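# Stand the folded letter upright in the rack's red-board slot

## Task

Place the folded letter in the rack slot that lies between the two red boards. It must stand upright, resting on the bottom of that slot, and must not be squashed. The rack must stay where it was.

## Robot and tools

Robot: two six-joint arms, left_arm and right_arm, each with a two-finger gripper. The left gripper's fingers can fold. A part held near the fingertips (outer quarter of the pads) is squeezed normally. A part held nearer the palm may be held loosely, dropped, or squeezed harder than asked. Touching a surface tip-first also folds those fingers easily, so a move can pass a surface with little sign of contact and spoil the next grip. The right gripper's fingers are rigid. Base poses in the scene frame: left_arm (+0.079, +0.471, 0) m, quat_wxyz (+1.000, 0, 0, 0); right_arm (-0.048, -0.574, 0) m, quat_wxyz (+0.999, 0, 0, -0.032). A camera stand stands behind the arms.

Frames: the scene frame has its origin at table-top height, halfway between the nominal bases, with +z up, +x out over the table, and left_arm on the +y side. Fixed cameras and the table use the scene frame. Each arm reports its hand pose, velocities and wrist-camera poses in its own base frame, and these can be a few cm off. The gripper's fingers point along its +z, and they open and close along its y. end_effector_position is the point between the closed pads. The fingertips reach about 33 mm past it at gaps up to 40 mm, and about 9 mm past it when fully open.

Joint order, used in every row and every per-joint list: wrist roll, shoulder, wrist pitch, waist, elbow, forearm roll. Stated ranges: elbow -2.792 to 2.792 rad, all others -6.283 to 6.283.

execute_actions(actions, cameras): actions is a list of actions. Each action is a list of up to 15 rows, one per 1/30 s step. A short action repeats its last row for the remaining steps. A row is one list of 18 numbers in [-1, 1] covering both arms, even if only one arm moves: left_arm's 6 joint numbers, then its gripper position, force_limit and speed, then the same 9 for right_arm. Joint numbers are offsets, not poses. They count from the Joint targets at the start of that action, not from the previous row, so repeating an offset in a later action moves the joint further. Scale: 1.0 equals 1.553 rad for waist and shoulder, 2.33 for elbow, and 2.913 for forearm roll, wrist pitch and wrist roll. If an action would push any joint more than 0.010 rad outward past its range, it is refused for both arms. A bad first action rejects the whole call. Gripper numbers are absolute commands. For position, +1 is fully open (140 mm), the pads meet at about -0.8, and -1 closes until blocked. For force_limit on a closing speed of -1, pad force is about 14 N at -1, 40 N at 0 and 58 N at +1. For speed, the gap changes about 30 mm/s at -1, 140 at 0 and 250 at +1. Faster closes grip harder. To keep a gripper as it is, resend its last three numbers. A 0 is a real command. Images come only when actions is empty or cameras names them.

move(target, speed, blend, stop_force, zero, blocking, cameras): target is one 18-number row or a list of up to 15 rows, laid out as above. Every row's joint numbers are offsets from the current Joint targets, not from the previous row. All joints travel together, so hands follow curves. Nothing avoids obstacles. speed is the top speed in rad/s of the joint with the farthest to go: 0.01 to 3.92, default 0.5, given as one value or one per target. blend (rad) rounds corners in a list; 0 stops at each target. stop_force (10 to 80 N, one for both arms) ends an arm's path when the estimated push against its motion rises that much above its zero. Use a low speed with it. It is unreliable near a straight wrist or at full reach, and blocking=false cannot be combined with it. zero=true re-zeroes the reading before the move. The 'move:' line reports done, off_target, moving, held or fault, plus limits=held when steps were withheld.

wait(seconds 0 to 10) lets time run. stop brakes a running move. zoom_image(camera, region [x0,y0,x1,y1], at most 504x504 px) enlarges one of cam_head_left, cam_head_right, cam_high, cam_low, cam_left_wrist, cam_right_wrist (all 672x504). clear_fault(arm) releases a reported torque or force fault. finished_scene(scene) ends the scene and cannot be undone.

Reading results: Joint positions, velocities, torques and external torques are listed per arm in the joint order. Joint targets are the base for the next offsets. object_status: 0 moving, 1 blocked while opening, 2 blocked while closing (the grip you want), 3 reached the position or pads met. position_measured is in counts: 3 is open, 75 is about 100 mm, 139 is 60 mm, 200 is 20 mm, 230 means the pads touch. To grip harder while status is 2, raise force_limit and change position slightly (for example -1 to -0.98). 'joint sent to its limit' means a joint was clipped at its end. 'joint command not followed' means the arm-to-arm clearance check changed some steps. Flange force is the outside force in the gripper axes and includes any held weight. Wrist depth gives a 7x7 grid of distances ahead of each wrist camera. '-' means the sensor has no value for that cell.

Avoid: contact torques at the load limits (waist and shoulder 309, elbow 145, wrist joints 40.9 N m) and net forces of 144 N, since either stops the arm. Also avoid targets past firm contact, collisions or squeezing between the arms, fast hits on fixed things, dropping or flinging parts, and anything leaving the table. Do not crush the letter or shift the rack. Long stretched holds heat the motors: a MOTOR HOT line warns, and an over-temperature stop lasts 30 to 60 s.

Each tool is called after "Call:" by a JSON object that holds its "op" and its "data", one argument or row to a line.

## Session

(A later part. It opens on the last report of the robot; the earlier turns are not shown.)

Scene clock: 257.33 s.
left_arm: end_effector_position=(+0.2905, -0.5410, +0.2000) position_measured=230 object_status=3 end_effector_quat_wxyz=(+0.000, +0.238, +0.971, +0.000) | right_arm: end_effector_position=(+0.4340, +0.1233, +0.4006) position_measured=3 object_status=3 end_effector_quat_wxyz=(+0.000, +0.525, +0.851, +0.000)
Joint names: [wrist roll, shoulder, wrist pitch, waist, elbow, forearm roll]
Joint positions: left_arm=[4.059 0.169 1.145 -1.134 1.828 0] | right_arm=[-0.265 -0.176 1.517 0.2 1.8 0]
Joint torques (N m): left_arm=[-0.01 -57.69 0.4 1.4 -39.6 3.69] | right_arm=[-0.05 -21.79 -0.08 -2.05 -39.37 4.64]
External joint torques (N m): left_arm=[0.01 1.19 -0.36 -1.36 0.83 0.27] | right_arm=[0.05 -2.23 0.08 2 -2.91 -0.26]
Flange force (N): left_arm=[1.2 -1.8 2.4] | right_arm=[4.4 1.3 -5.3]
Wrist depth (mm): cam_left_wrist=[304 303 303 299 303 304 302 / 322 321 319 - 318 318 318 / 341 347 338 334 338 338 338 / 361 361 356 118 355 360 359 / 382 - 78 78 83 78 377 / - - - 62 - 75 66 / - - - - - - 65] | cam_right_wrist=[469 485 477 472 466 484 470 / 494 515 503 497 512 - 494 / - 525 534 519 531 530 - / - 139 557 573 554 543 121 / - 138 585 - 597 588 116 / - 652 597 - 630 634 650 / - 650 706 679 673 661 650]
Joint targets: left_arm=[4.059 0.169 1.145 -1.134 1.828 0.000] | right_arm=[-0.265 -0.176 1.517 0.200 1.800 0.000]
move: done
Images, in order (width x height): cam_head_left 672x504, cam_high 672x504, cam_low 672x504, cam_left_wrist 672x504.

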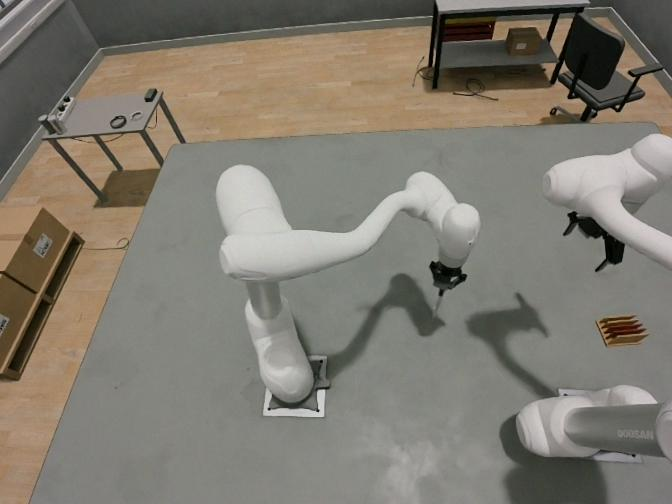

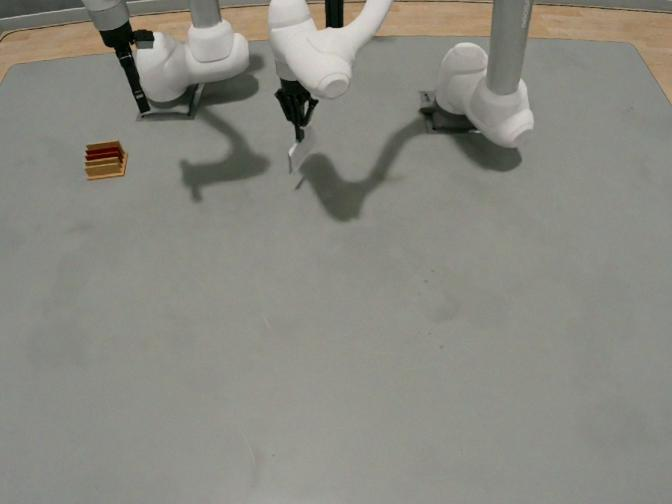

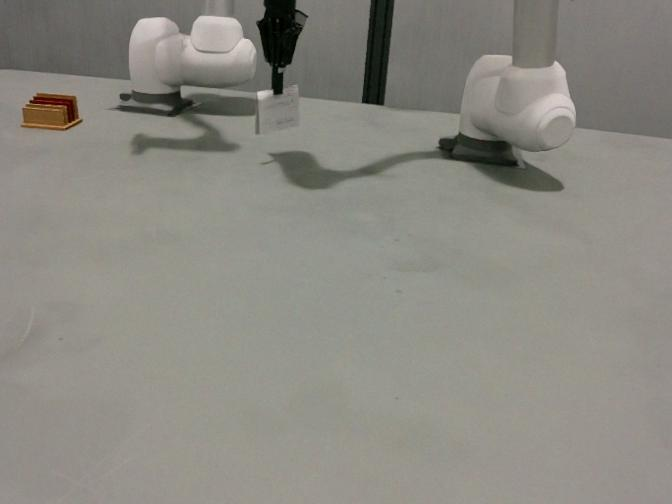

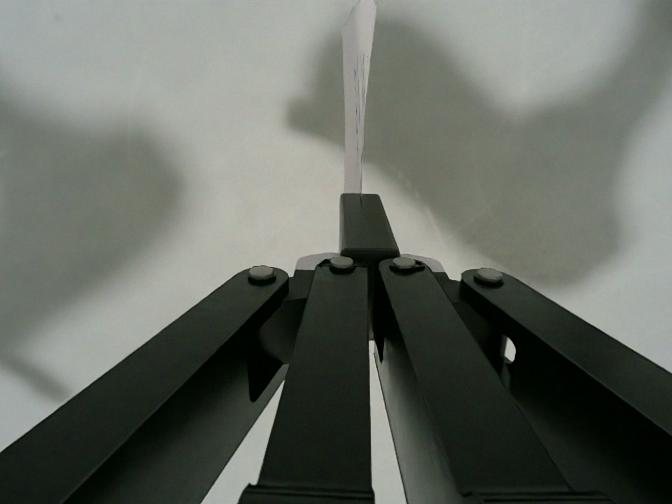

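Call:
{"op": "move", "data": {
  "target": [0, 0.0422, -0.0510, 0, 0.0357, 0, -1, -1, -1, 0, 0, 0, 0, 0, 0, 1, -1, -1],
  "speed": 0.25,
  "cameras": ["cam_left_wrist"]
}}

Call:
{"op": "move", "data": {
  "target": [0, 0, 0, 0, 0, 0, -0.2, -1, -0.5, 0, 0, 0, 0, 0, 0, 1, -1, -1],
  "speed": 0.5,
  "cameras": ["cam_left_wrist"]
}}

Call:
{"op": "move", "data": {
  "target": [0, -0.0715, 0.1008, 0, -0.0783, 0, -0.2, -1, -0.5, 0, 0, 0, 0, 0, 0, 1, -1, -1],
  "speed": 0.5,
  "cameras": ["cam_left_wrist"]
}}

Call:
{"op": "move", "data": {
  "target": [0, 0, 0, 0.644, 0, 0, -0.2, -1, -0.5, 0, 0.2425, -0.0920, 0.4441, -0.0463, 0, 1, -1, -1],
  "speed": 1.0,
  "cameras": ["cam_right_wrist", "cam_low", "cam_head_left", "cam_high"]
}}

Call:
{"op": "zoom_image", "data": {
  "camera": "cam_right_wrist",
  "region": [210, 40, 490, 290]
}}

Scene clock: 295.63 s.
left_arm: end_effector_position=(+0.2903, -0.5410, +0.1191) position_measured=230 object_status=3 end_effector_quat_wxyz=(+0.000, +0.238, +0.971, +0.000) | right_arm: end_effector_position=(+0.4340, +0.1233, +0.4006) position_measured=3 object_status=3 end_effector_quat_wxyz=(+0.000, +0.525, +0.851, +0.000)
Joint names: [wrist roll, shoulder, wrist pitch, waist, elbow, forearm roll]
Joint positions: left_arm=[4.059 0.235 0.997 -1.134 1.911 0] | right_arm=[-0.265 -0.176 1.517 0.2 1.8 0]
Joint torques (N m): left_arm=[-0.01 -62.15 0.66 -0.53 -36.49 3.42] | right_arm=[-0.12 -21.6 -0.09 -1.48 -39.34 4.61]
External joint torques (N m): left_arm=[0.01 1.7 -0.64 0.45 0.56 0.24] | right_arm=[0.12 -2.47 0.1 1.57 -2.98 -0.22]
Flange force (N): left_arm=[-1.4 0.0 3.3] | right_arm=[3.6 0.8 -5.5]
Wrist depth (mm): cam_left_wrist=[230 230 229 224 229 229 229 / 243 243 242 237 242 241 241 / 257 258 253 250 256 256 255 / 271 273 272 118 268 268 273 / 291 - 77 78 83 79 283 / - - - 62 - 75 66 / - - - - - - 65] | cam_right_wrist=[473 472 474 475 478 469 473 / 490 493 499 496 502 493 497 / 527 541 525 546 532 526 527 / 566 139 559 558 557 554 122 / - 139 585 594 608 599 116 / - 639 639 632 620 628 620 / - 683 689 - - - -]
Joint targets: left_arm=[4.059 0.235 0.997 -1.134 1.911 0.000] | right_arm=[-0.265 -0.176 1.517 0.200 1.800 0.000]
move: done
Images, in order (width x height): cam_left_wrist 672x504.

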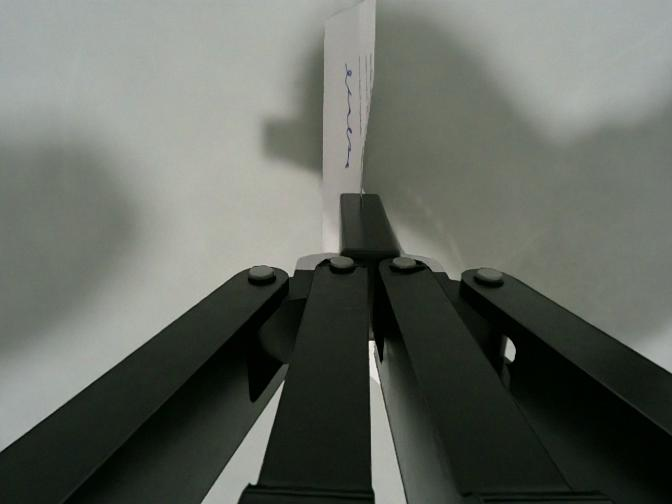

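Scene clock: 296.50 s.
left_arm: end_effector_position=(+0.2903, -0.5410, +0.1190) position_measured=154 object_status=0 end_effector_quat_wxyz=(+0.000, +0.238, +0.971, +0.000) | right_arm: end_effector_position=(+0.4340, +0.1233, +0.4006) position_measured=3 object_status=3 end_effector_quat_wxyz=(+0.000, +0.525, +0.851, +0.000)
Joint names: [wrist roll, shoulder, wrist pitch, waist, elbow, forearm roll]
Joint positions: left_arm=[4.059 0.235 0.997 -1.134 1.911 0] | right_arm=[-0.265 -0.176 1.517 0.2 1.8 0]
Joint torques (N m): left_arm=[-0.05 -59.6 0.32 -0.66 -36.45 3.31] | right_arm=[-0.11 -21.81 -0.05 -1.85 -39.33 4.63]
External joint torques (N m): left_arm=[0.05 -0.33 -0.29 0.56 0.76 0.33] | right_arm=[0.11 -2.26 0.06 1.9 -2.9 -0.25]
Flange force (N): left_arm=[1.1 1.9 0.9] | right_arm=[4.3 1.3 -5.3]
Wrist depth (mm): cam_left_wrist=[230 230 229 169 227 229 229 / 242 242 242 175 239 239 241 / 258 256 253 181 253 256 255 / 272 269 111 191 154 264 268 / - 87 82 217 223 - 85 / - - - 312 - - 75 / - - - 335 - - -] | cam_right_wrist=[471 481 480 472 521 470 471 / 494 498 501 503 495 486 499 / 519 542 534 536 527 526 537 / - 139 561 562 561 557 128 / - 138 596 597 593 594 116 / - 643 673 - 630 644 634 / - 683 715 - 689 679 665]
Joint targets: left_arm=[4.059 0.235 0.997 -1.134 1.911 0.000] | right_arm=[-0.265 -0.176 1.517 0.200 1.800 0.000]
move: done
Images, in order (width x height): cam_left_wrist 672x504.

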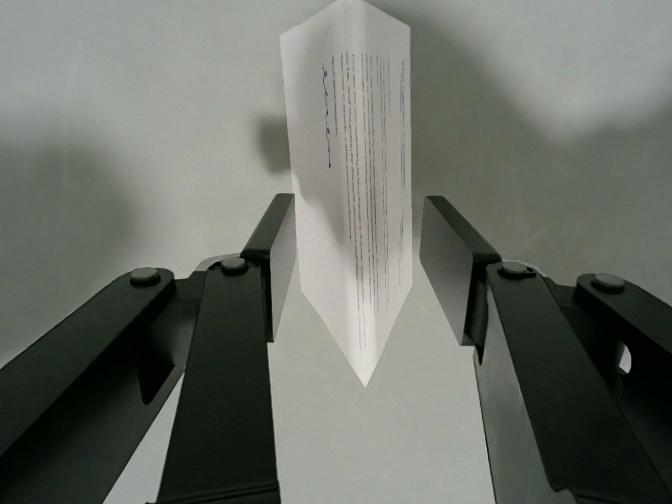

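Scene clock: 297.63 s.
left_arm: end_effector_position=(+0.2904, -0.5411, +0.2798) position_measured=154 object_status=3 end_effector_quat_wxyz=(+0.000, +0.238, +0.971, +0.000) | right_arm: end_effector_position=(+0.4340, +0.1233, +0.4006) position_measured=3 object_status=3 end_effector_quat_wxyz=(+0.000, +0.525, +0.851, +0.000)
Joint names: [wrist roll, shoulder, wrist pitch, waist, elbow, forearm roll]
Joint positions: left_arm=[4.059 0.124 1.29 -1.134 1.729 0] | right_arm=[-0.265 -0.176 1.517 0.2 1.8 0]
Joint torques (N m): left_arm=[0.05 -53 0.41 -0.34 -41.8 3.89] | right_arm=[-0.07 -21.83 -0.05 -1.91 -39.37 4.65]
External joint torques (N m): left_arm=[-0.05 -0.83 -0.37 0.19 1 0.27] | right_arm=[0.07 -2.4 0.06 1.98 -2.94 -0.25]
Flange force (N): left_arm=[2.5 2.0 1.6] | right_arm=[4.4 1.1 -5.4]
Wrist depth (mm): cam_left_wrist=[379 376 376 372 376 374 374 / 396 398 396 360 398 396 396 / 421 420 416 392 420 421 418 / 446 441 109 449 135 440 441 / - 87 82 478 133 - 85 / - - - 501 - - 75 / - - - 539 - - -] | cam_right_wrist=[474 470 466 478 471 468 472 / 492 506 497 499 501 505 495 / 527 519 521 512 523 518 - / 555 139 565 - 536 551 125 / - 139 587 594 600 596 115 / - 602 641 630 627 - - / - 697 697 685 693 - -]
Joint targets: left_arm=[4.059 0.124 1.290 -1.134 1.729 0.000] | right_arm=[-0.265 -0.176 1.517 0.200 1.800 0.000]
move: done
Images, in order (width x height): cam_left_wrist 672x504.

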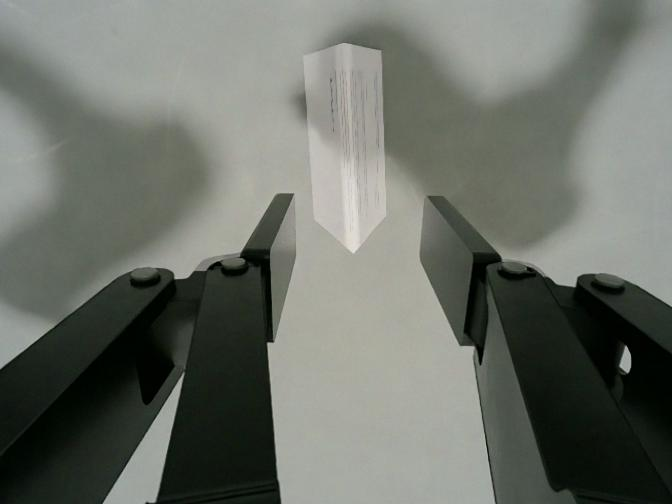

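Scene clock: 299.33 s.
left_arm: end_effector_position=(+0.6122, -0.0479, +0.2800) position_measured=154 object_status=3 end_effector_quat_wxyz=(+0.000, -0.257, +0.966, +0.000) | right_arm: end_effector_position=(+0.3847, +0.5297, +0.2505) position_measured=3 object_status=3 end_effector_quat_wxyz=(+0.000, +0.206, +0.978, +0.000)
Joint names: [wrist roll, shoulder, wrist pitch, waist, elbow, forearm roll]
Joint positions: left_arm=[4.059 0.124 1.29 -0.134 1.729 0] | right_arm=[-0.265 0.201 1.249 0.89 1.692 0]
Joint torques (N m): left_arm=[0 -54.02 0.39 1.81 -41.92 3.9] | right_arm=[-0.08 -59.31 -0.11 -2.03 -37.29 4.42]
External joint torques (N m): left_arm=[0 0.41 -0.36 -1.66 1.14 0.27] | right_arm=[0.08 -1.71 0.11 1.9 -2.92 -0.25]
Flange force (N): left_arm=[2.9 -1.3 2.4] | right_arm=[2.3 3.7 -4.7]
Wrist depth (mm): cam_left_wrist=[378 378 377 377 375 371 374 / 398 397 396 396 398 400 396 / 429 419 416 416 418 417 420 / 449 446 108 460 134 442 444 / - 87 82 478 469 - 85 / - - - 512 - - 75 / - - - 544 - - -] | cam_right_wrist=[339 341 343 345 340 341 346 / 363 363 363 319 365 361 357 / 380 381 379 339 382 381 380 / 408 139 409 394 402 394 128 / - 421 432 432 431 432 116 / - 463 457 457 490 460 - / - 491 487 482 489 495 501]
Joint targets: left_arm=[4.059 0.124 1.290 -0.134 1.729 0.000] | right_arm=[-0.265 0.201 1.249 0.890 1.692 0.000]
move: done
Images, in order (width x height): cam_head_left 672x504, cam_high 672x504, cam_low 672x504, cam_right_wrist 672x504.

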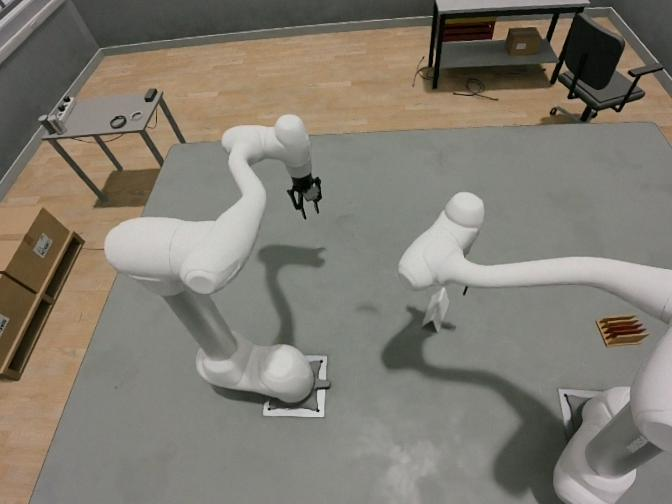

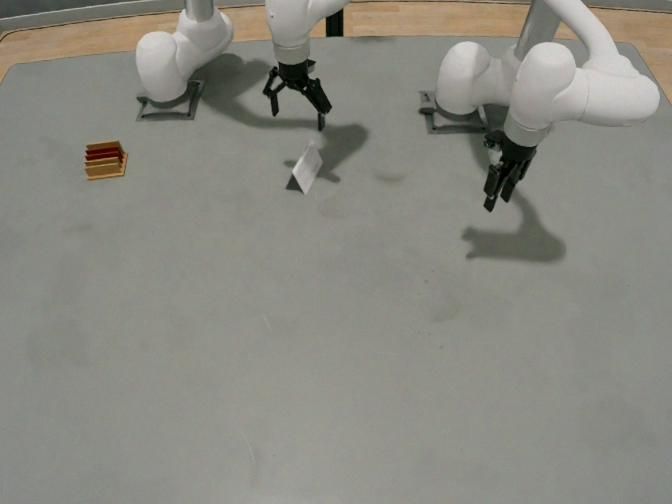

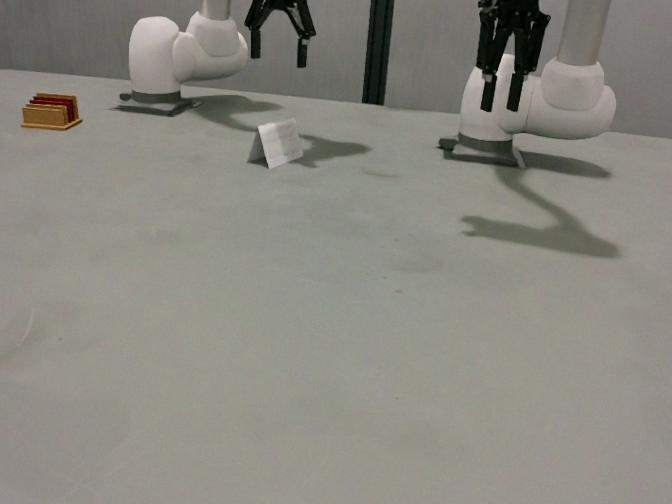

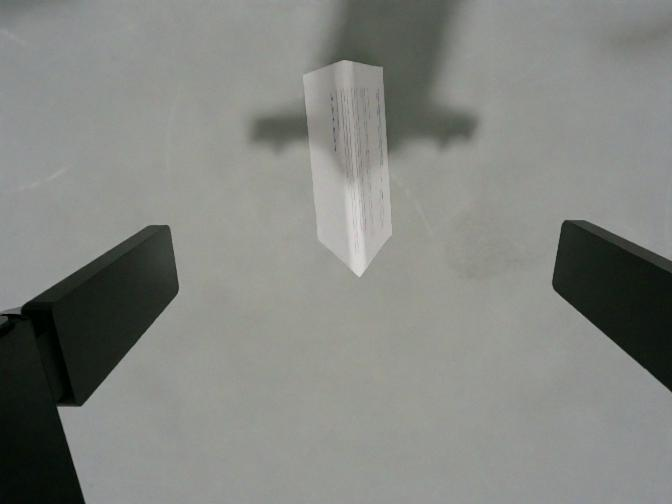

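Scaled by 1.800.

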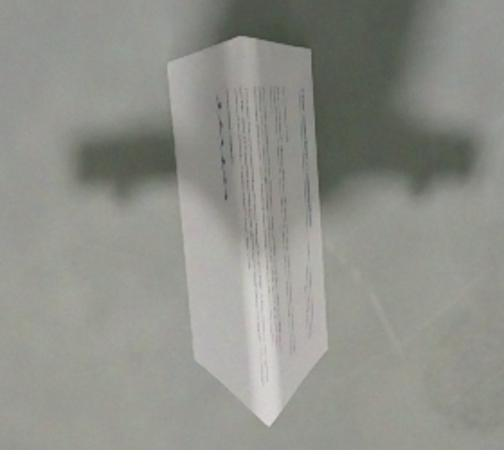

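Call:
{"op": "move", "data": {
  "target": [0, 0, 0, 0, 0, 0, -0.2, -1, -0.5, -0.02355, 0.0723, -0.0945, 0.0067, 0.0698, 0, 0.05, -1, 1],
  "speed": 0.4,
  "cameras": ["cam_right_wrist", "cam_low"]
}}

Call:
{"op": "zoom_image", "data": {
  "camera": "cam_low",
  "region": [210, 70, 350, 190]
}}

Call:
{"op": "move", "data": {
  "target": [0, 0, 0, 0, 0, 0, -0.2, -1, -0.5, 0, 0, 0, 0, 0, 0, -1, -1, -1],
  "speed": 0.5,
  "cameras": ["cam_right_wrist", "cam_low"]
}}

Call:
{"op": "zoom_image", "data": {
  "camera": "cam_low",
  "region": [210, 70, 350, 190]
}}

Call:
{"op": "move", "data": {
  "target": [0, 0, 0, 0, 0, 0, -0.2, -1, -0.5, 0, -0.0762, 0.1003, 0, -0.0747, 0, -1, -1, -1],
  "speed": 0.4,
  "cameras": ["cam_right_wrist", "cam_low", "cam_high"]
}}

Call:
{"op": "zoom_image", "data": {
  "camera": "cam_low",
  "region": [210, 40, 350, 160]
}}

Scene clock: 391.67 s.
left_arm: end_effector_position=(+0.6122, -0.0478, +0.2800) position_measured=154 object_status=3 end_effector_quat_wxyz=(-0.001, -0.257, +0.966, +0.000) | right_arm: end_effector_position=(+0.3787, +0.5333, +0.0955) position_measured=123 object_status=3 end_effector_quat_wxyz=(+0.000, +0.167, +0.986, +0.000)
Joint names: [wrist roll, shoulder, wrist pitch, waist, elbow, forearm roll]
Joint positions: left_arm=[4.059 0.124 1.29 -0.134 1.729 0] | right_arm=[-0.334 0.313 0.974 0.901 1.855 0]
Joint torques (N m): left_arm=[0 -53.44 0.32 -0.22 -41.74 3.84] | right_arm=[-0.16 -64.07 -0.34 -2.01 -33.37 3.9]
External joint torques (N m): left_arm=[0 -0.45 -0.29 0.12 0.75 0.33] | right_arm=[0.16 -3.2 0.34 2.02 -1.67 -0.26]
Flange force (N): left_arm=[1.6 1.3 1.3] | right_arm=[3.4 0.2 -5.0]
Wrist depth (mm): cam_left_wrist=[379 376 376 376 376 370 375 / 404 398 396 396 396 396 396 / 425 420 416 419 419 419 419 / 447 442 109 447 135 441 440 / - 87 82 478 470 - 85 / - - - 509 512 - 75 / - - - 552 - - -] | cam_right_wrist=[209 206 205 202 203 203 205 / 217 218 216 157 214 216 215 / 232 229 229 156 225 227 227 / 245 243 131 165 189 235 242 / - 90 125 179 258 106 89 / - 77 69 188 276 - 67 / - - 306 297 297 - -]
Joint targets: left_arm=[4.059 0.124 1.290 -0.134 1.729 0.000] | right_arm=[-0.334 0.313 0.974 0.901 1.855 0.000]
move: done
Images, in order (width x height): cam_low 672x504, cam_right_wrist 672x504.

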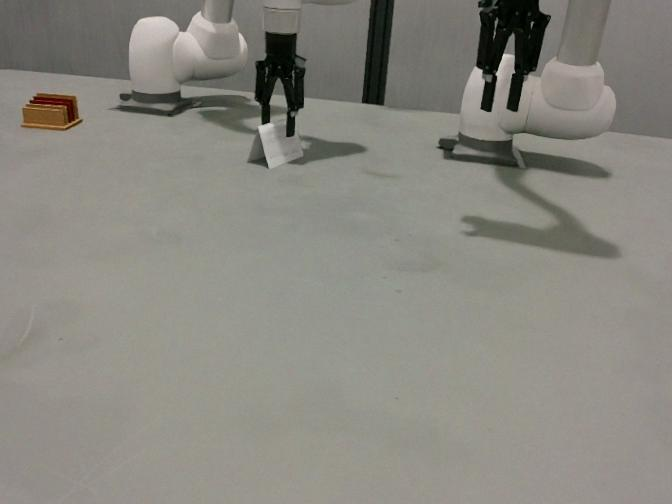

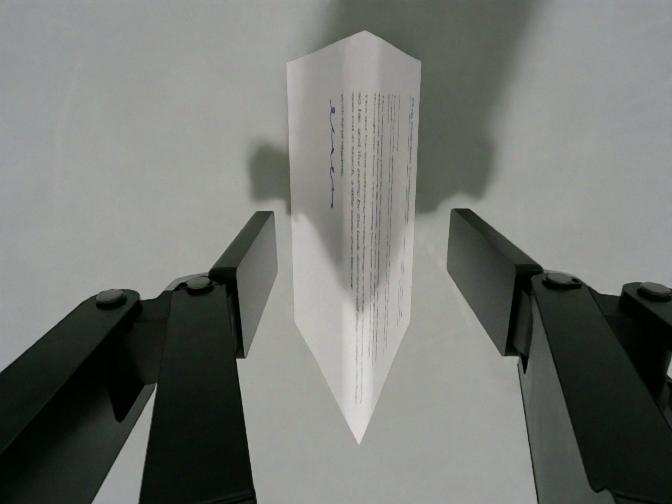

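Scaled by 3.600.

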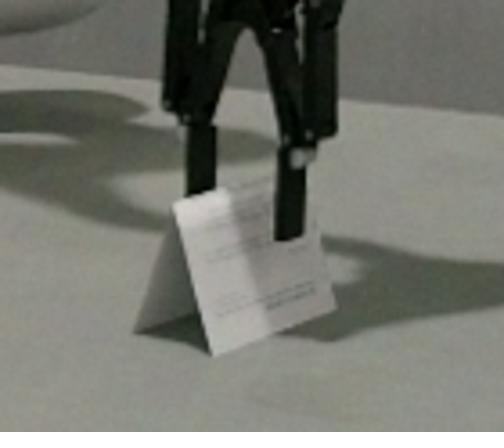

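Scene clock: 394.13 s.
left_arm: end_effector_position=(+0.6122, -0.0478, +0.2800) position_measured=154 object_status=3 end_effector_quat_wxyz=(-0.001, -0.257, +0.966, +0.000) | right_arm: end_effector_position=(+0.3787, +0.5333, +0.0954) position_measured=230 object_status=3 end_effector_quat_wxyz=(+0.000, +0.167, +0.986, +0.000)
Joint names: [wrist roll, shoulder, wrist pitch, waist, elbow, forearm roll]
Joint positions: left_arm=[4.059 0.124 1.29 -0.134 1.729 0] | right_arm=[-0.334 0.313 0.974 0.901 1.855 0]
Joint torques (N m): left_arm=[-0.01 -53.66 0.34 -0.7 -41.79 3.96] | right_arm=[-0.05 -64.01 -0.07 -2.17 -32.32 3.9]
External joint torques (N m): left_arm=[0.01 -0.02 -0.29 0.43 1.09 0.19] | right_arm=[0.05 -3.13 0.07 2.08 -2.72 -0.27]
Flange force (N): left_arm=[1.3 1.7 2.0] | right_arm=[2.8 2.1 -5.3]
Wrist depth (mm): cam_left_wrist=[378 377 375 375 375 374 379 / 401 398 403 403 394 395 393 / 422 419 416 422 421 422 420 / 445 442 110 449 135 441 445 / - 87 82 470 - - 85 / - - - 511 - - 75 / - - - 548 - - -] | cam_right_wrist=[206 206 205 203 205 205 204 / 217 214 217 201 216 217 214 / 229 232 229 216 229 228 227 / 244 244 243 129 239 241 241 / 259 253 83 87 81 85 257 / - - 71 61 - 72 66 / - 60 68 - - - 62]
Joint targets: left_arm=[4.059 0.124 1.290 -0.134 1.729 0.000] | right_arm=[-0.334 0.313 0.974 0.901 1.855 0.000]
move: done
Images, in order (width x height): cam_low 672x504, cam_right_wrist 672x504.

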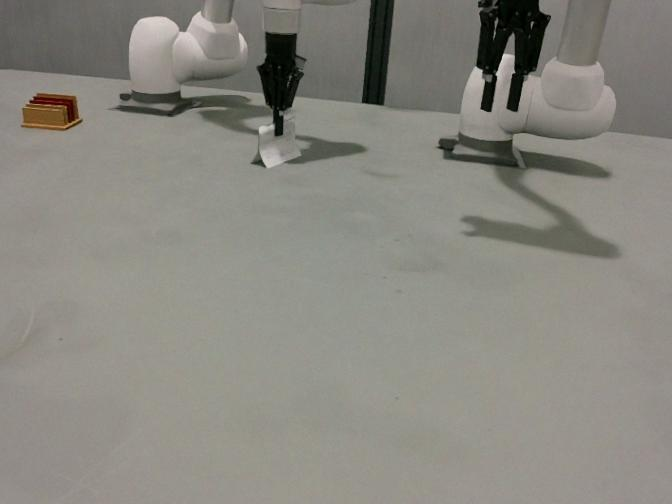

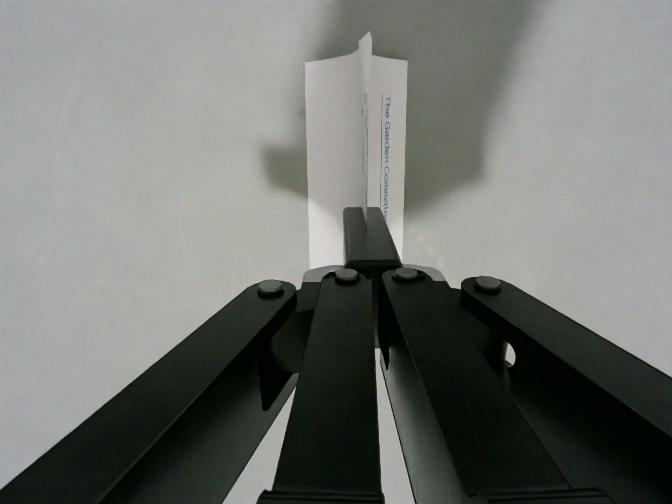

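Scaled by 3.600.

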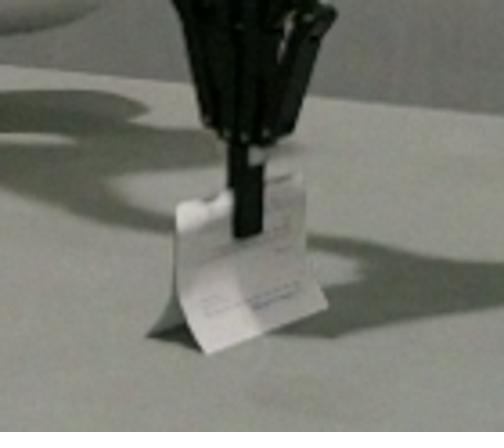

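Scene clock: 395.40 s.
left_arm: end_effector_position=(+0.6122, -0.0478, +0.2800) position_measured=154 object_status=3 end_effector_quat_wxyz=(-0.001, -0.257, +0.966, +0.000) | right_arm: end_effector_position=(+0.3788, +0.5334, +0.2604) position_measured=230 object_status=3 end_effector_quat_wxyz=(+0.000, +0.167, +0.986, +0.000)
Joint names: [wrist roll, shoulder, wrist pitch, waist, elbow, forearm roll]
Joint positions: left_arm=[4.059 0.124 1.29 -0.134 1.729 0] | right_arm=[-0.334 0.195 1.266 0.901 1.681 0]
Joint torques (N m): left_arm=[-0.02 -53.7 0.35 -0.09 -41.54 3.85] | right_arm=[-0.05 -57.93 -0.42 -2.07 -36.34 4.4]
External joint torques (N m): left_arm=[0.02 -0.52 -0.31 0.25 0.46 0.35] | right_arm=[0.05 -2.25 0.43 1.73 -3.91 -0.24]
Flange force (N): left_arm=[1.2 1.3 1.0] | right_arm=[1.5 4.8 -6.8]
Wrist depth (mm): cam_left_wrist=[- 373 377 377 375 377 351 / 396 397 397 396 396 396 398 / 422 420 420 419 419 419 420 / 448 444 109 448 135 442 439 / - 87 82 476 134 - 85 / - - - 519 - - 75 / - - - 552 - - -] | cam_right_wrist=[352 350 350 348 351 350 350 / 370 373 371 367 363 367 368 / 392 388 395 386 392 388 389 / 418 417 411 129 403 407 410 / 438 437 83 87 81 86 440 / - - 71 61 - 72 66 / - 60 68 - - - 62]
Joint targets: left_arm=[4.059 0.124 1.290 -0.134 1.729 0.000] | right_arm=[-0.334 0.195 1.266 0.901 1.681 0.000]
move: done
Images, in order (width x height): cam_high 672x504, cam_low 672x504, cam_right_wrist 672x504.

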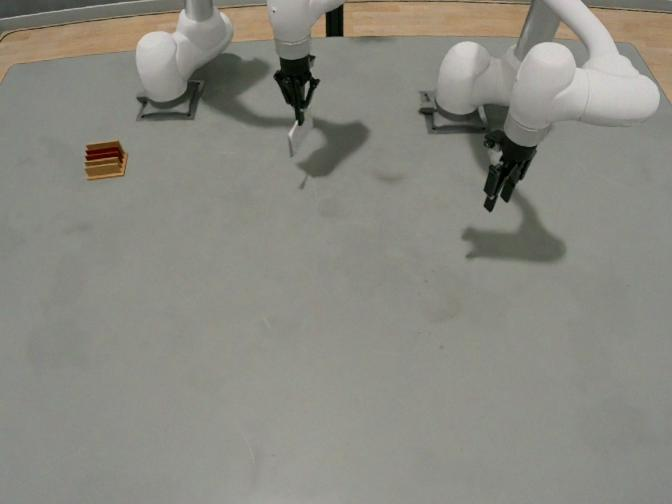

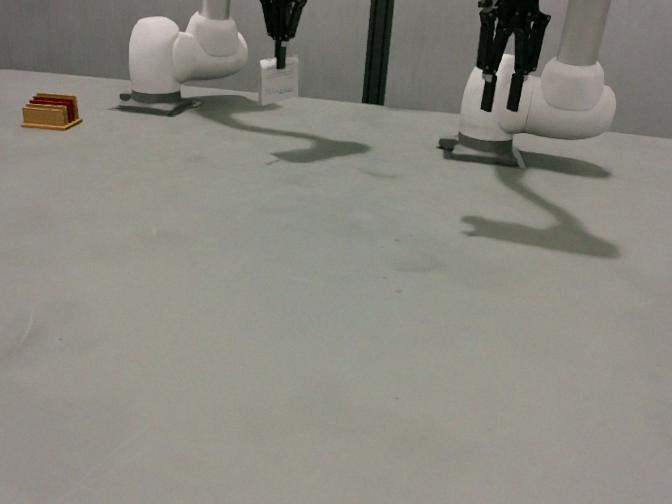

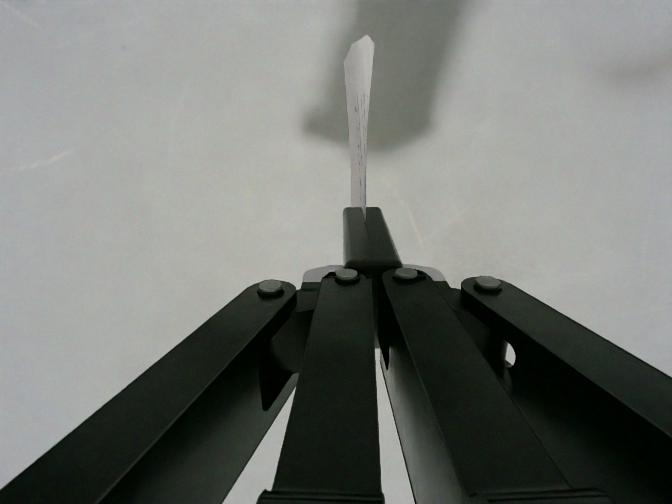

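Scaled by 3.600.

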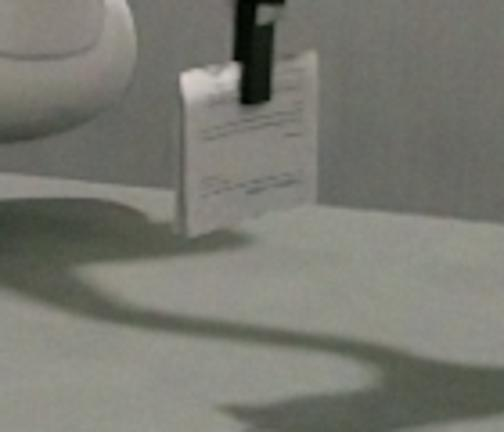

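Call:
{"op": "zoom_image", "data": {
  "camera": "cam_right_wrist",
  "region": [300, 20, 440, 125]
}}

Call:
{"op": "zoom_image", "data": {
  "camera": "cam_right_wrist",
  "region": [300, 120, 440, 290]
}}

Scaled by 3.600.

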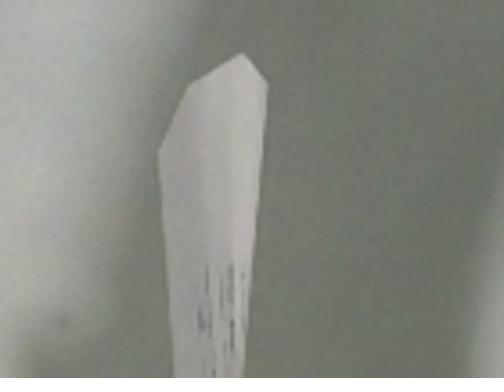

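Scaled by 2.965.

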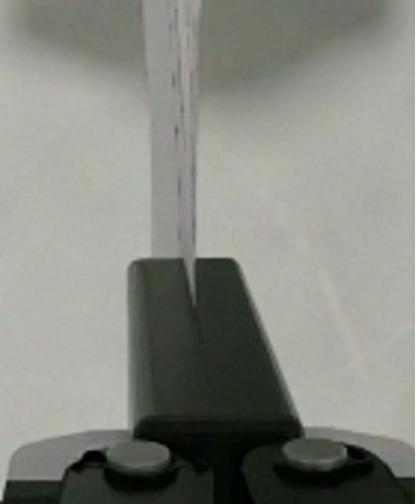

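Call:
{"op": "move", "data": {
  "target": [0, 0, 0, 0, 0, 0, -0.2, -1, -0.5, -0.1233, -0.2761, -0.0495, -0.9267, 0.2458, 0, -1, -1, -1],
  "speed": 0.9,
  "cameras": ["cam_right_wrist", "cam_low", "cam_high", "cam_head_right", "cam_head_left"]
}}

Call:
{"op": "zoom_image", "data": {
  "camera": "cam_right_wrist",
  "region": [270, 20, 450, 155]
}}

Call:
{"op": "zoom_image", "data": {
  "camera": "cam_right_wrist",
  "region": [270, 120, 450, 290]
}}

Call:
{"op": "zoom_image", "data": {
  "camera": "cam_low",
  "region": [0, 40, 120, 140]
}}

Call:
{"op": "zoom_image", "data": {
  "camera": "cam_high",
  "region": [50, 90, 170, 190]
}}

Scene clock: 435.37 s.
left_arm: end_effector_position=(+0.6122, -0.0478, +0.2800) position_measured=154 object_status=3 end_effector_quat_wxyz=(-0.001, -0.257, +0.966, +0.000) | right_arm: end_effector_position=(+0.3267, -0.1552, +0.1806) position_measured=230 object_status=3 end_effector_quat_wxyz=(+0.000, +0.651, +0.759, +0.000)
Joint names: [wrist roll, shoulder, wrist pitch, waist, elbow, forearm roll]
Joint positions: left_arm=[4.059 0.124 1.29 -0.134 1.729 0] | right_arm=[-0.693 -0.234 1.122 -0.539 2.253 0]
Joint torques (N m): left_arm=[-0.04 -53.53 0.37 -0.16 -41.83 3.87] | right_arm=[-0.06 -11.38 -0.07 0.46 -34.81 4.19]
External joint torques (N m): left_arm=[0.04 -0.16 -0.33 -0.12 0.97 0.29] | right_arm=[0.06 -2.47 0.08 -0.48 -3.42 -0.23]
Flange force (N): left_arm=[1.8 1.1 1.8] | right_arm=[-0.9 -0.8 -7.0]
Wrist depth (mm): cam_left_wrist=[373 377 377 376 376 374 376 / 394 397 392 399 391 395 396 / 419 422 423 422 426 420 413 / 456 444 109 446 134 435 444 / - 87 82 476 - - 85 / - - - 512 - - 75 / - - - 553 - - -] | cam_right_wrist=[282 280 282 281 276 280 276 / 297 297 296 231 291 296 299 / 312 313 313 247 305 311 312 / 334 334 331 129 305 332 332 / - 346 83 87 81 85 346 / - - 71 61 - 72 - / - 60 68 - - - 62]
Joint targets: left_arm=[4.059 0.124 1.290 -0.134 1.729 0.000] | right_arm=[-0.693 -0.234 1.122 -0.539 2.254 0.000]
move: done
Images, in order (width x height): cam_head_left 672x504, cam_head_right 672x504, cam_high 672x504, cam_low 672x504, cam_right_wrist 672x504.

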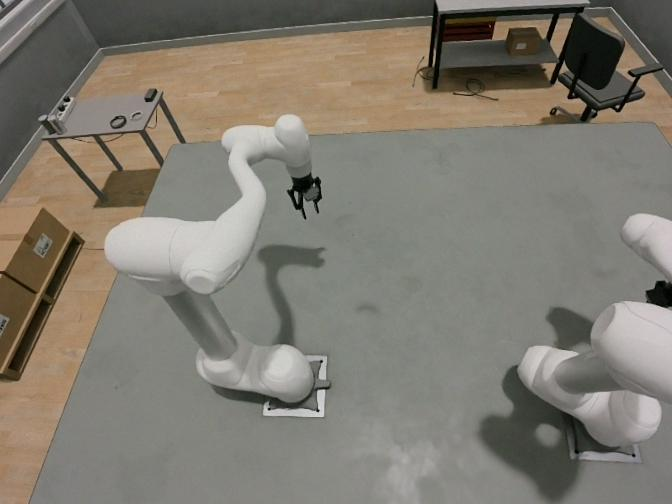

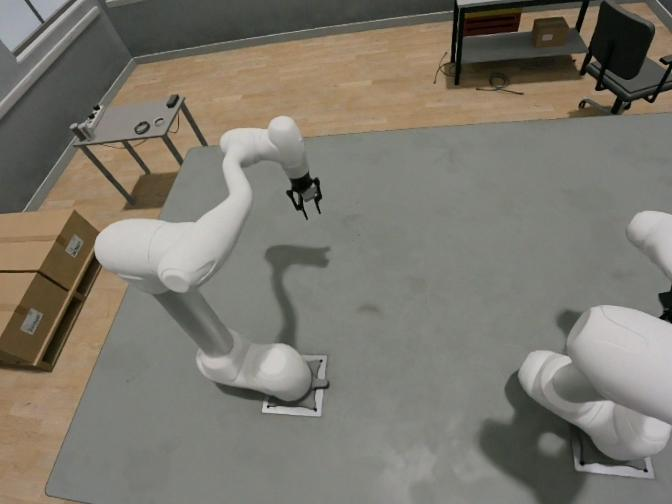

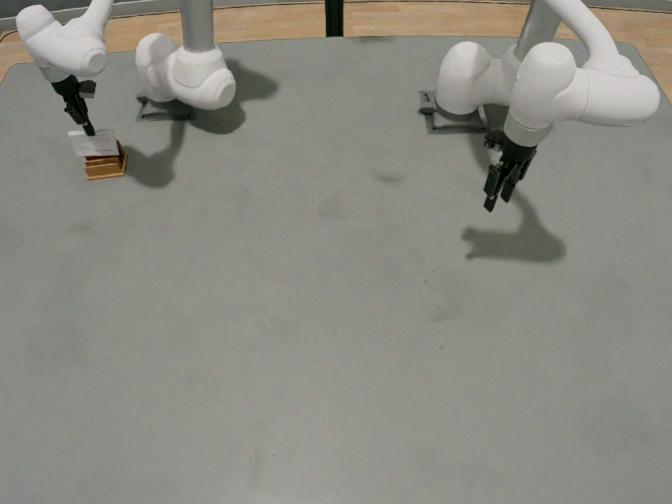

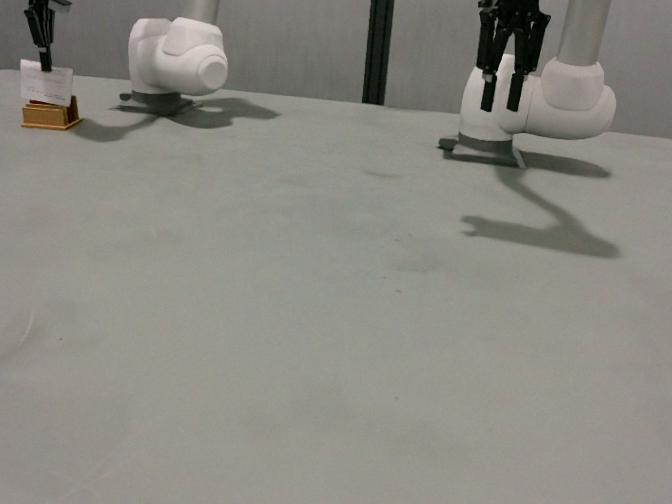

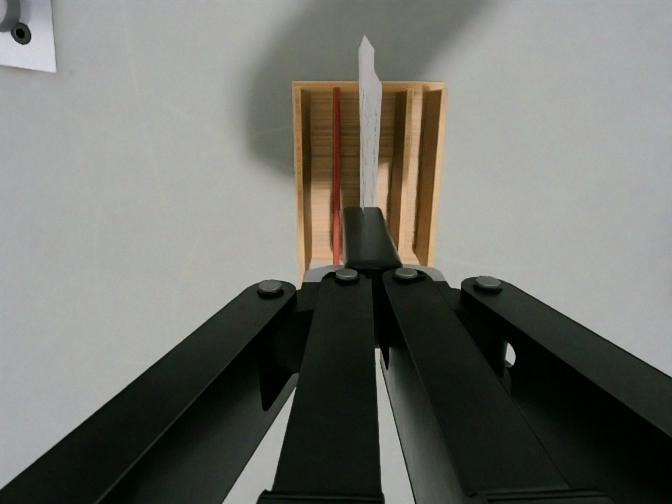

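Scaled by 2.800.

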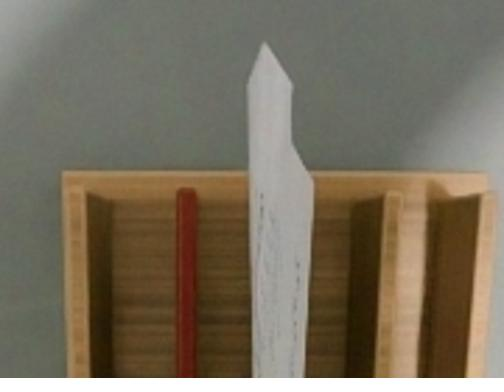

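Scaled by 2.800.

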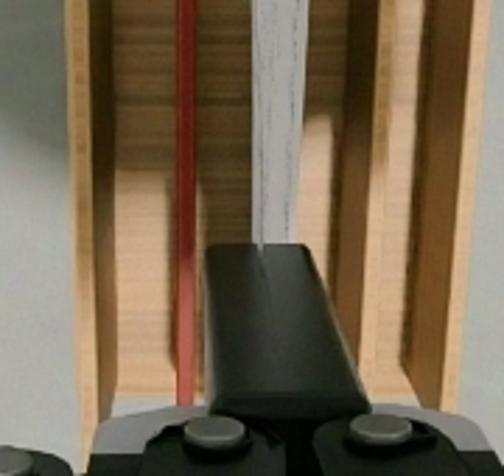

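Scaled by 4.200.

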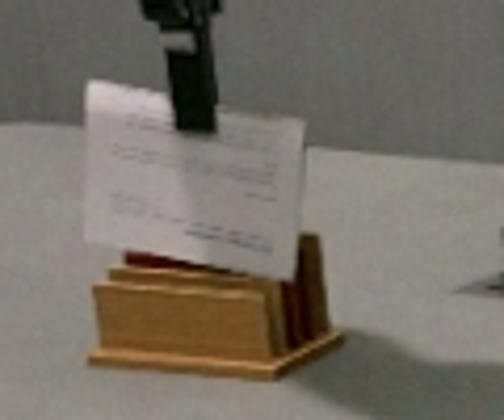

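Scaled by 4.200.

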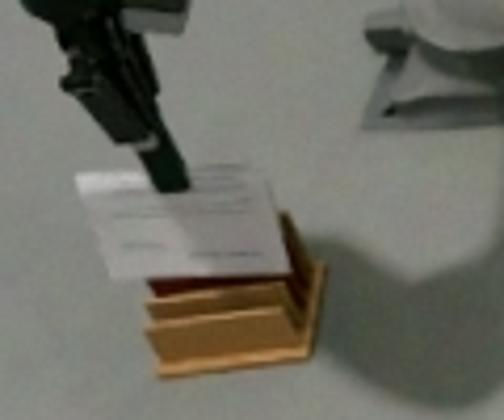

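Call:
{"op": "zoom_image", "data": {
  "camera": "cam_low",
  "region": [10, 50, 90, 135]
}}

Call:
{"op": "zoom_image", "data": {
  "camera": "cam_high",
  "region": [60, 115, 140, 185]
}}

Call:
{"op": "zoom_image", "data": {
  "camera": "cam_right_wrist",
  "region": [325, 25, 415, 125]
}}

Scaled by 5.929.

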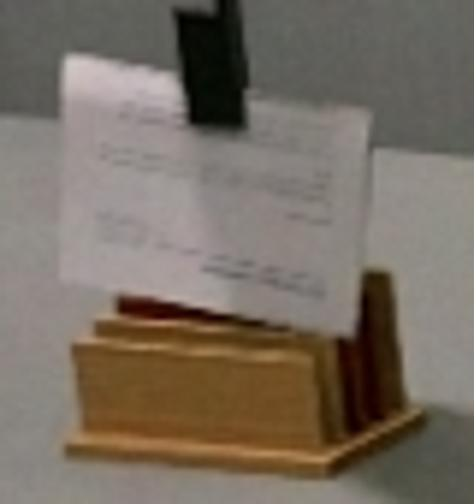

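Scaled by 6.300.

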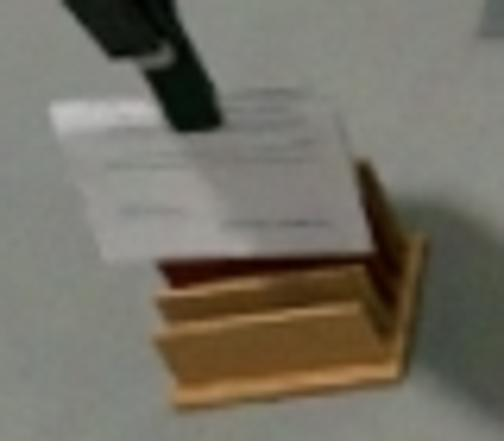

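Scaled by 5.040.

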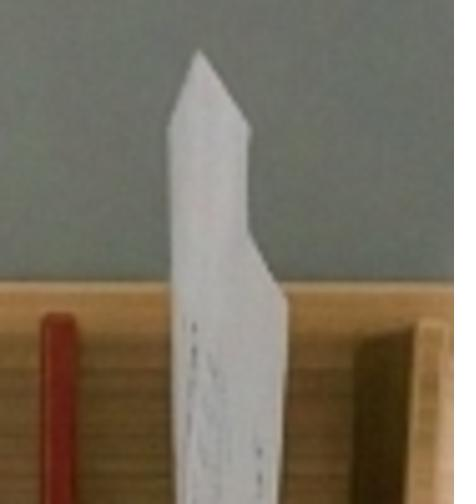

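Call:
{"op": "move", "data": {
  "target": [0, 0, 0, 0, 0, 0, -0.2, -1, -0.5, -0.04645, 0.0335, 0.0136, -0.0598, -0.0016, 0.0323, -1, -1, -1],
  "speed": 0.2,
  "cameras": ["cam_right_wrist", "cam_low", "cam_high"]
}}

Call:
{"op": "zoom_image", "data": {
  "camera": "cam_right_wrist",
  "region": [280, 20, 430, 280]
}}

Call:
{"op": "zoom_image", "data": {
  "camera": "cam_low",
  "region": [10, 50, 90, 135]
}}

Call:
{"op": "zoom_image", "data": {
  "camera": "cam_high",
  "region": [60, 115, 140, 185]
}}

Scene clock: 469.37 s.
left_arm: end_effector_position=(+0.6122, -0.0478, +0.2800) position_measured=154 object_status=3 end_effector_quat_wxyz=(-0.001, -0.257, +0.966, +0.000) | right_arm: end_effector_position=(+0.3203, -0.1562, +0.1657) position_measured=230 object_status=3 end_effector_quat_wxyz=(-0.046, +0.649, +0.758, +0.040)
Joint names: [wrist roll, shoulder, wrist pitch, waist, elbow, forearm roll]
Joint positions: left_arm=[4.059 0.124 1.29 -0.134 1.729 0] | right_arm=[-0.828 -0.182 1.161 -0.632 2.25 0.094]
Joint torques (N m): left_arm=[-0.08 -53.8 0.34 -0.54 -41.8 3.87] | right_arm=[-0.2 -15.29 0.22 -2.9 -34.47 4.01]
External joint torques (N m): left_arm=[0.08 0.05 -0.3 0.52 1.14 0.29] | right_arm=[0.2 -2.43 0.05 2.79 -2.6 0.02]
Flange force (N): left_arm=[1.1 1.9 2.1] | right_arm=[6.7 4.9 -5.1]
Wrist depth (mm): cam_left_wrist=[378 377 376 376 374 373 376 / 399 398 398 397 396 398 395 / 422 421 416 413 415 420 419 / 450 444 109 447 134 444 438 / - 87 82 507 476 - 85 / - - - 525 510 - 75 / - - - 562 - - -] | cam_right_wrist=[279 280 281 278 277 277 278 / 291 288 290 283 285 288 287 / 304 301 299 225 286 300 297 / 312 312 305 129 256 310 311 / 325 321 83 87 81 85 321 / - - 71 61 - 72 - / - 60 68 - - - 62]
Joint targets: left_arm=[4.059 0.124 1.290 -0.134 1.729 0.000] | right_arm=[-0.828 -0.182 1.161 -0.632 2.250 0.094]
move: done
Images, in order (width x height): cam_high 672x504, cam_low 672x504, cam_right_wrist 672x504.

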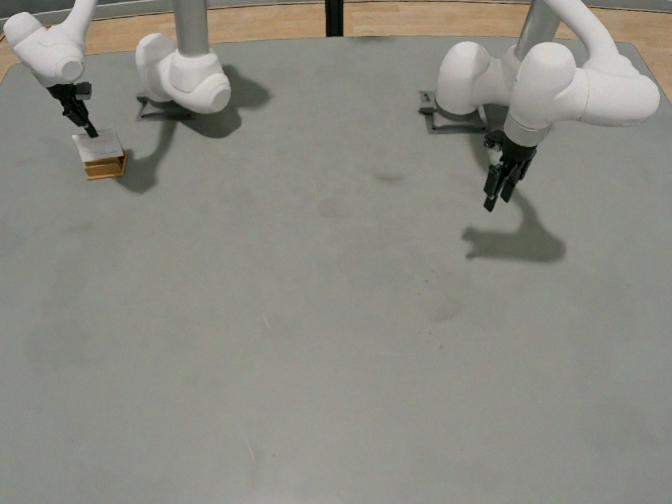

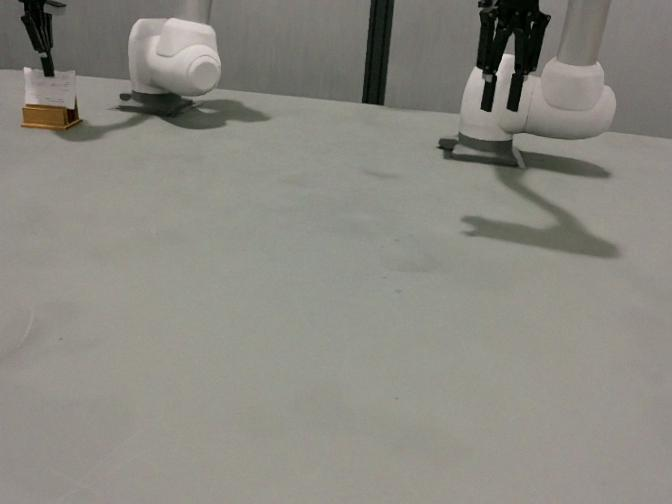

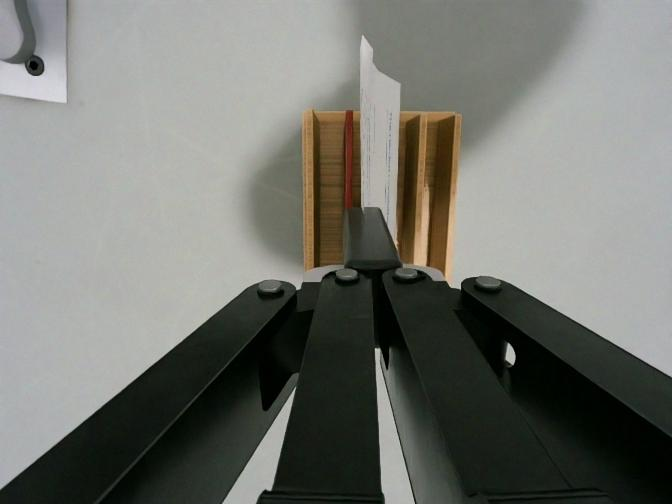

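Scaled by 1.938.

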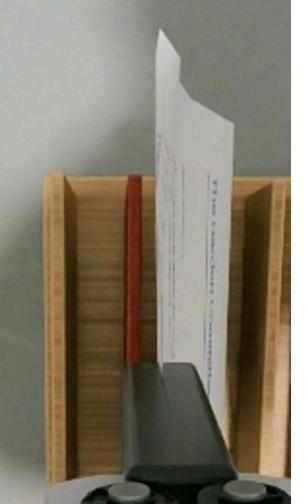

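Scaled by 5.929.

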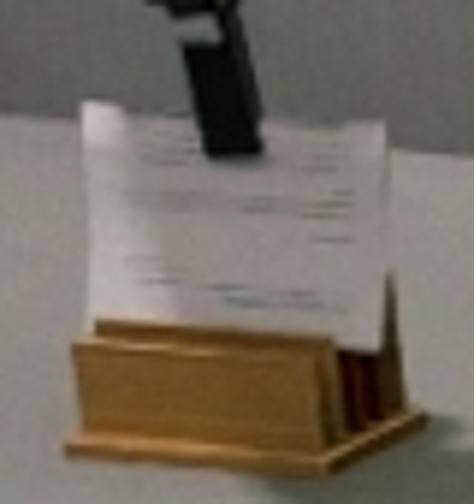

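Scaled by 6.300.

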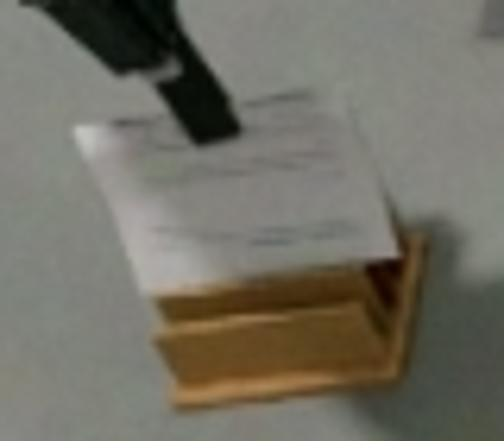

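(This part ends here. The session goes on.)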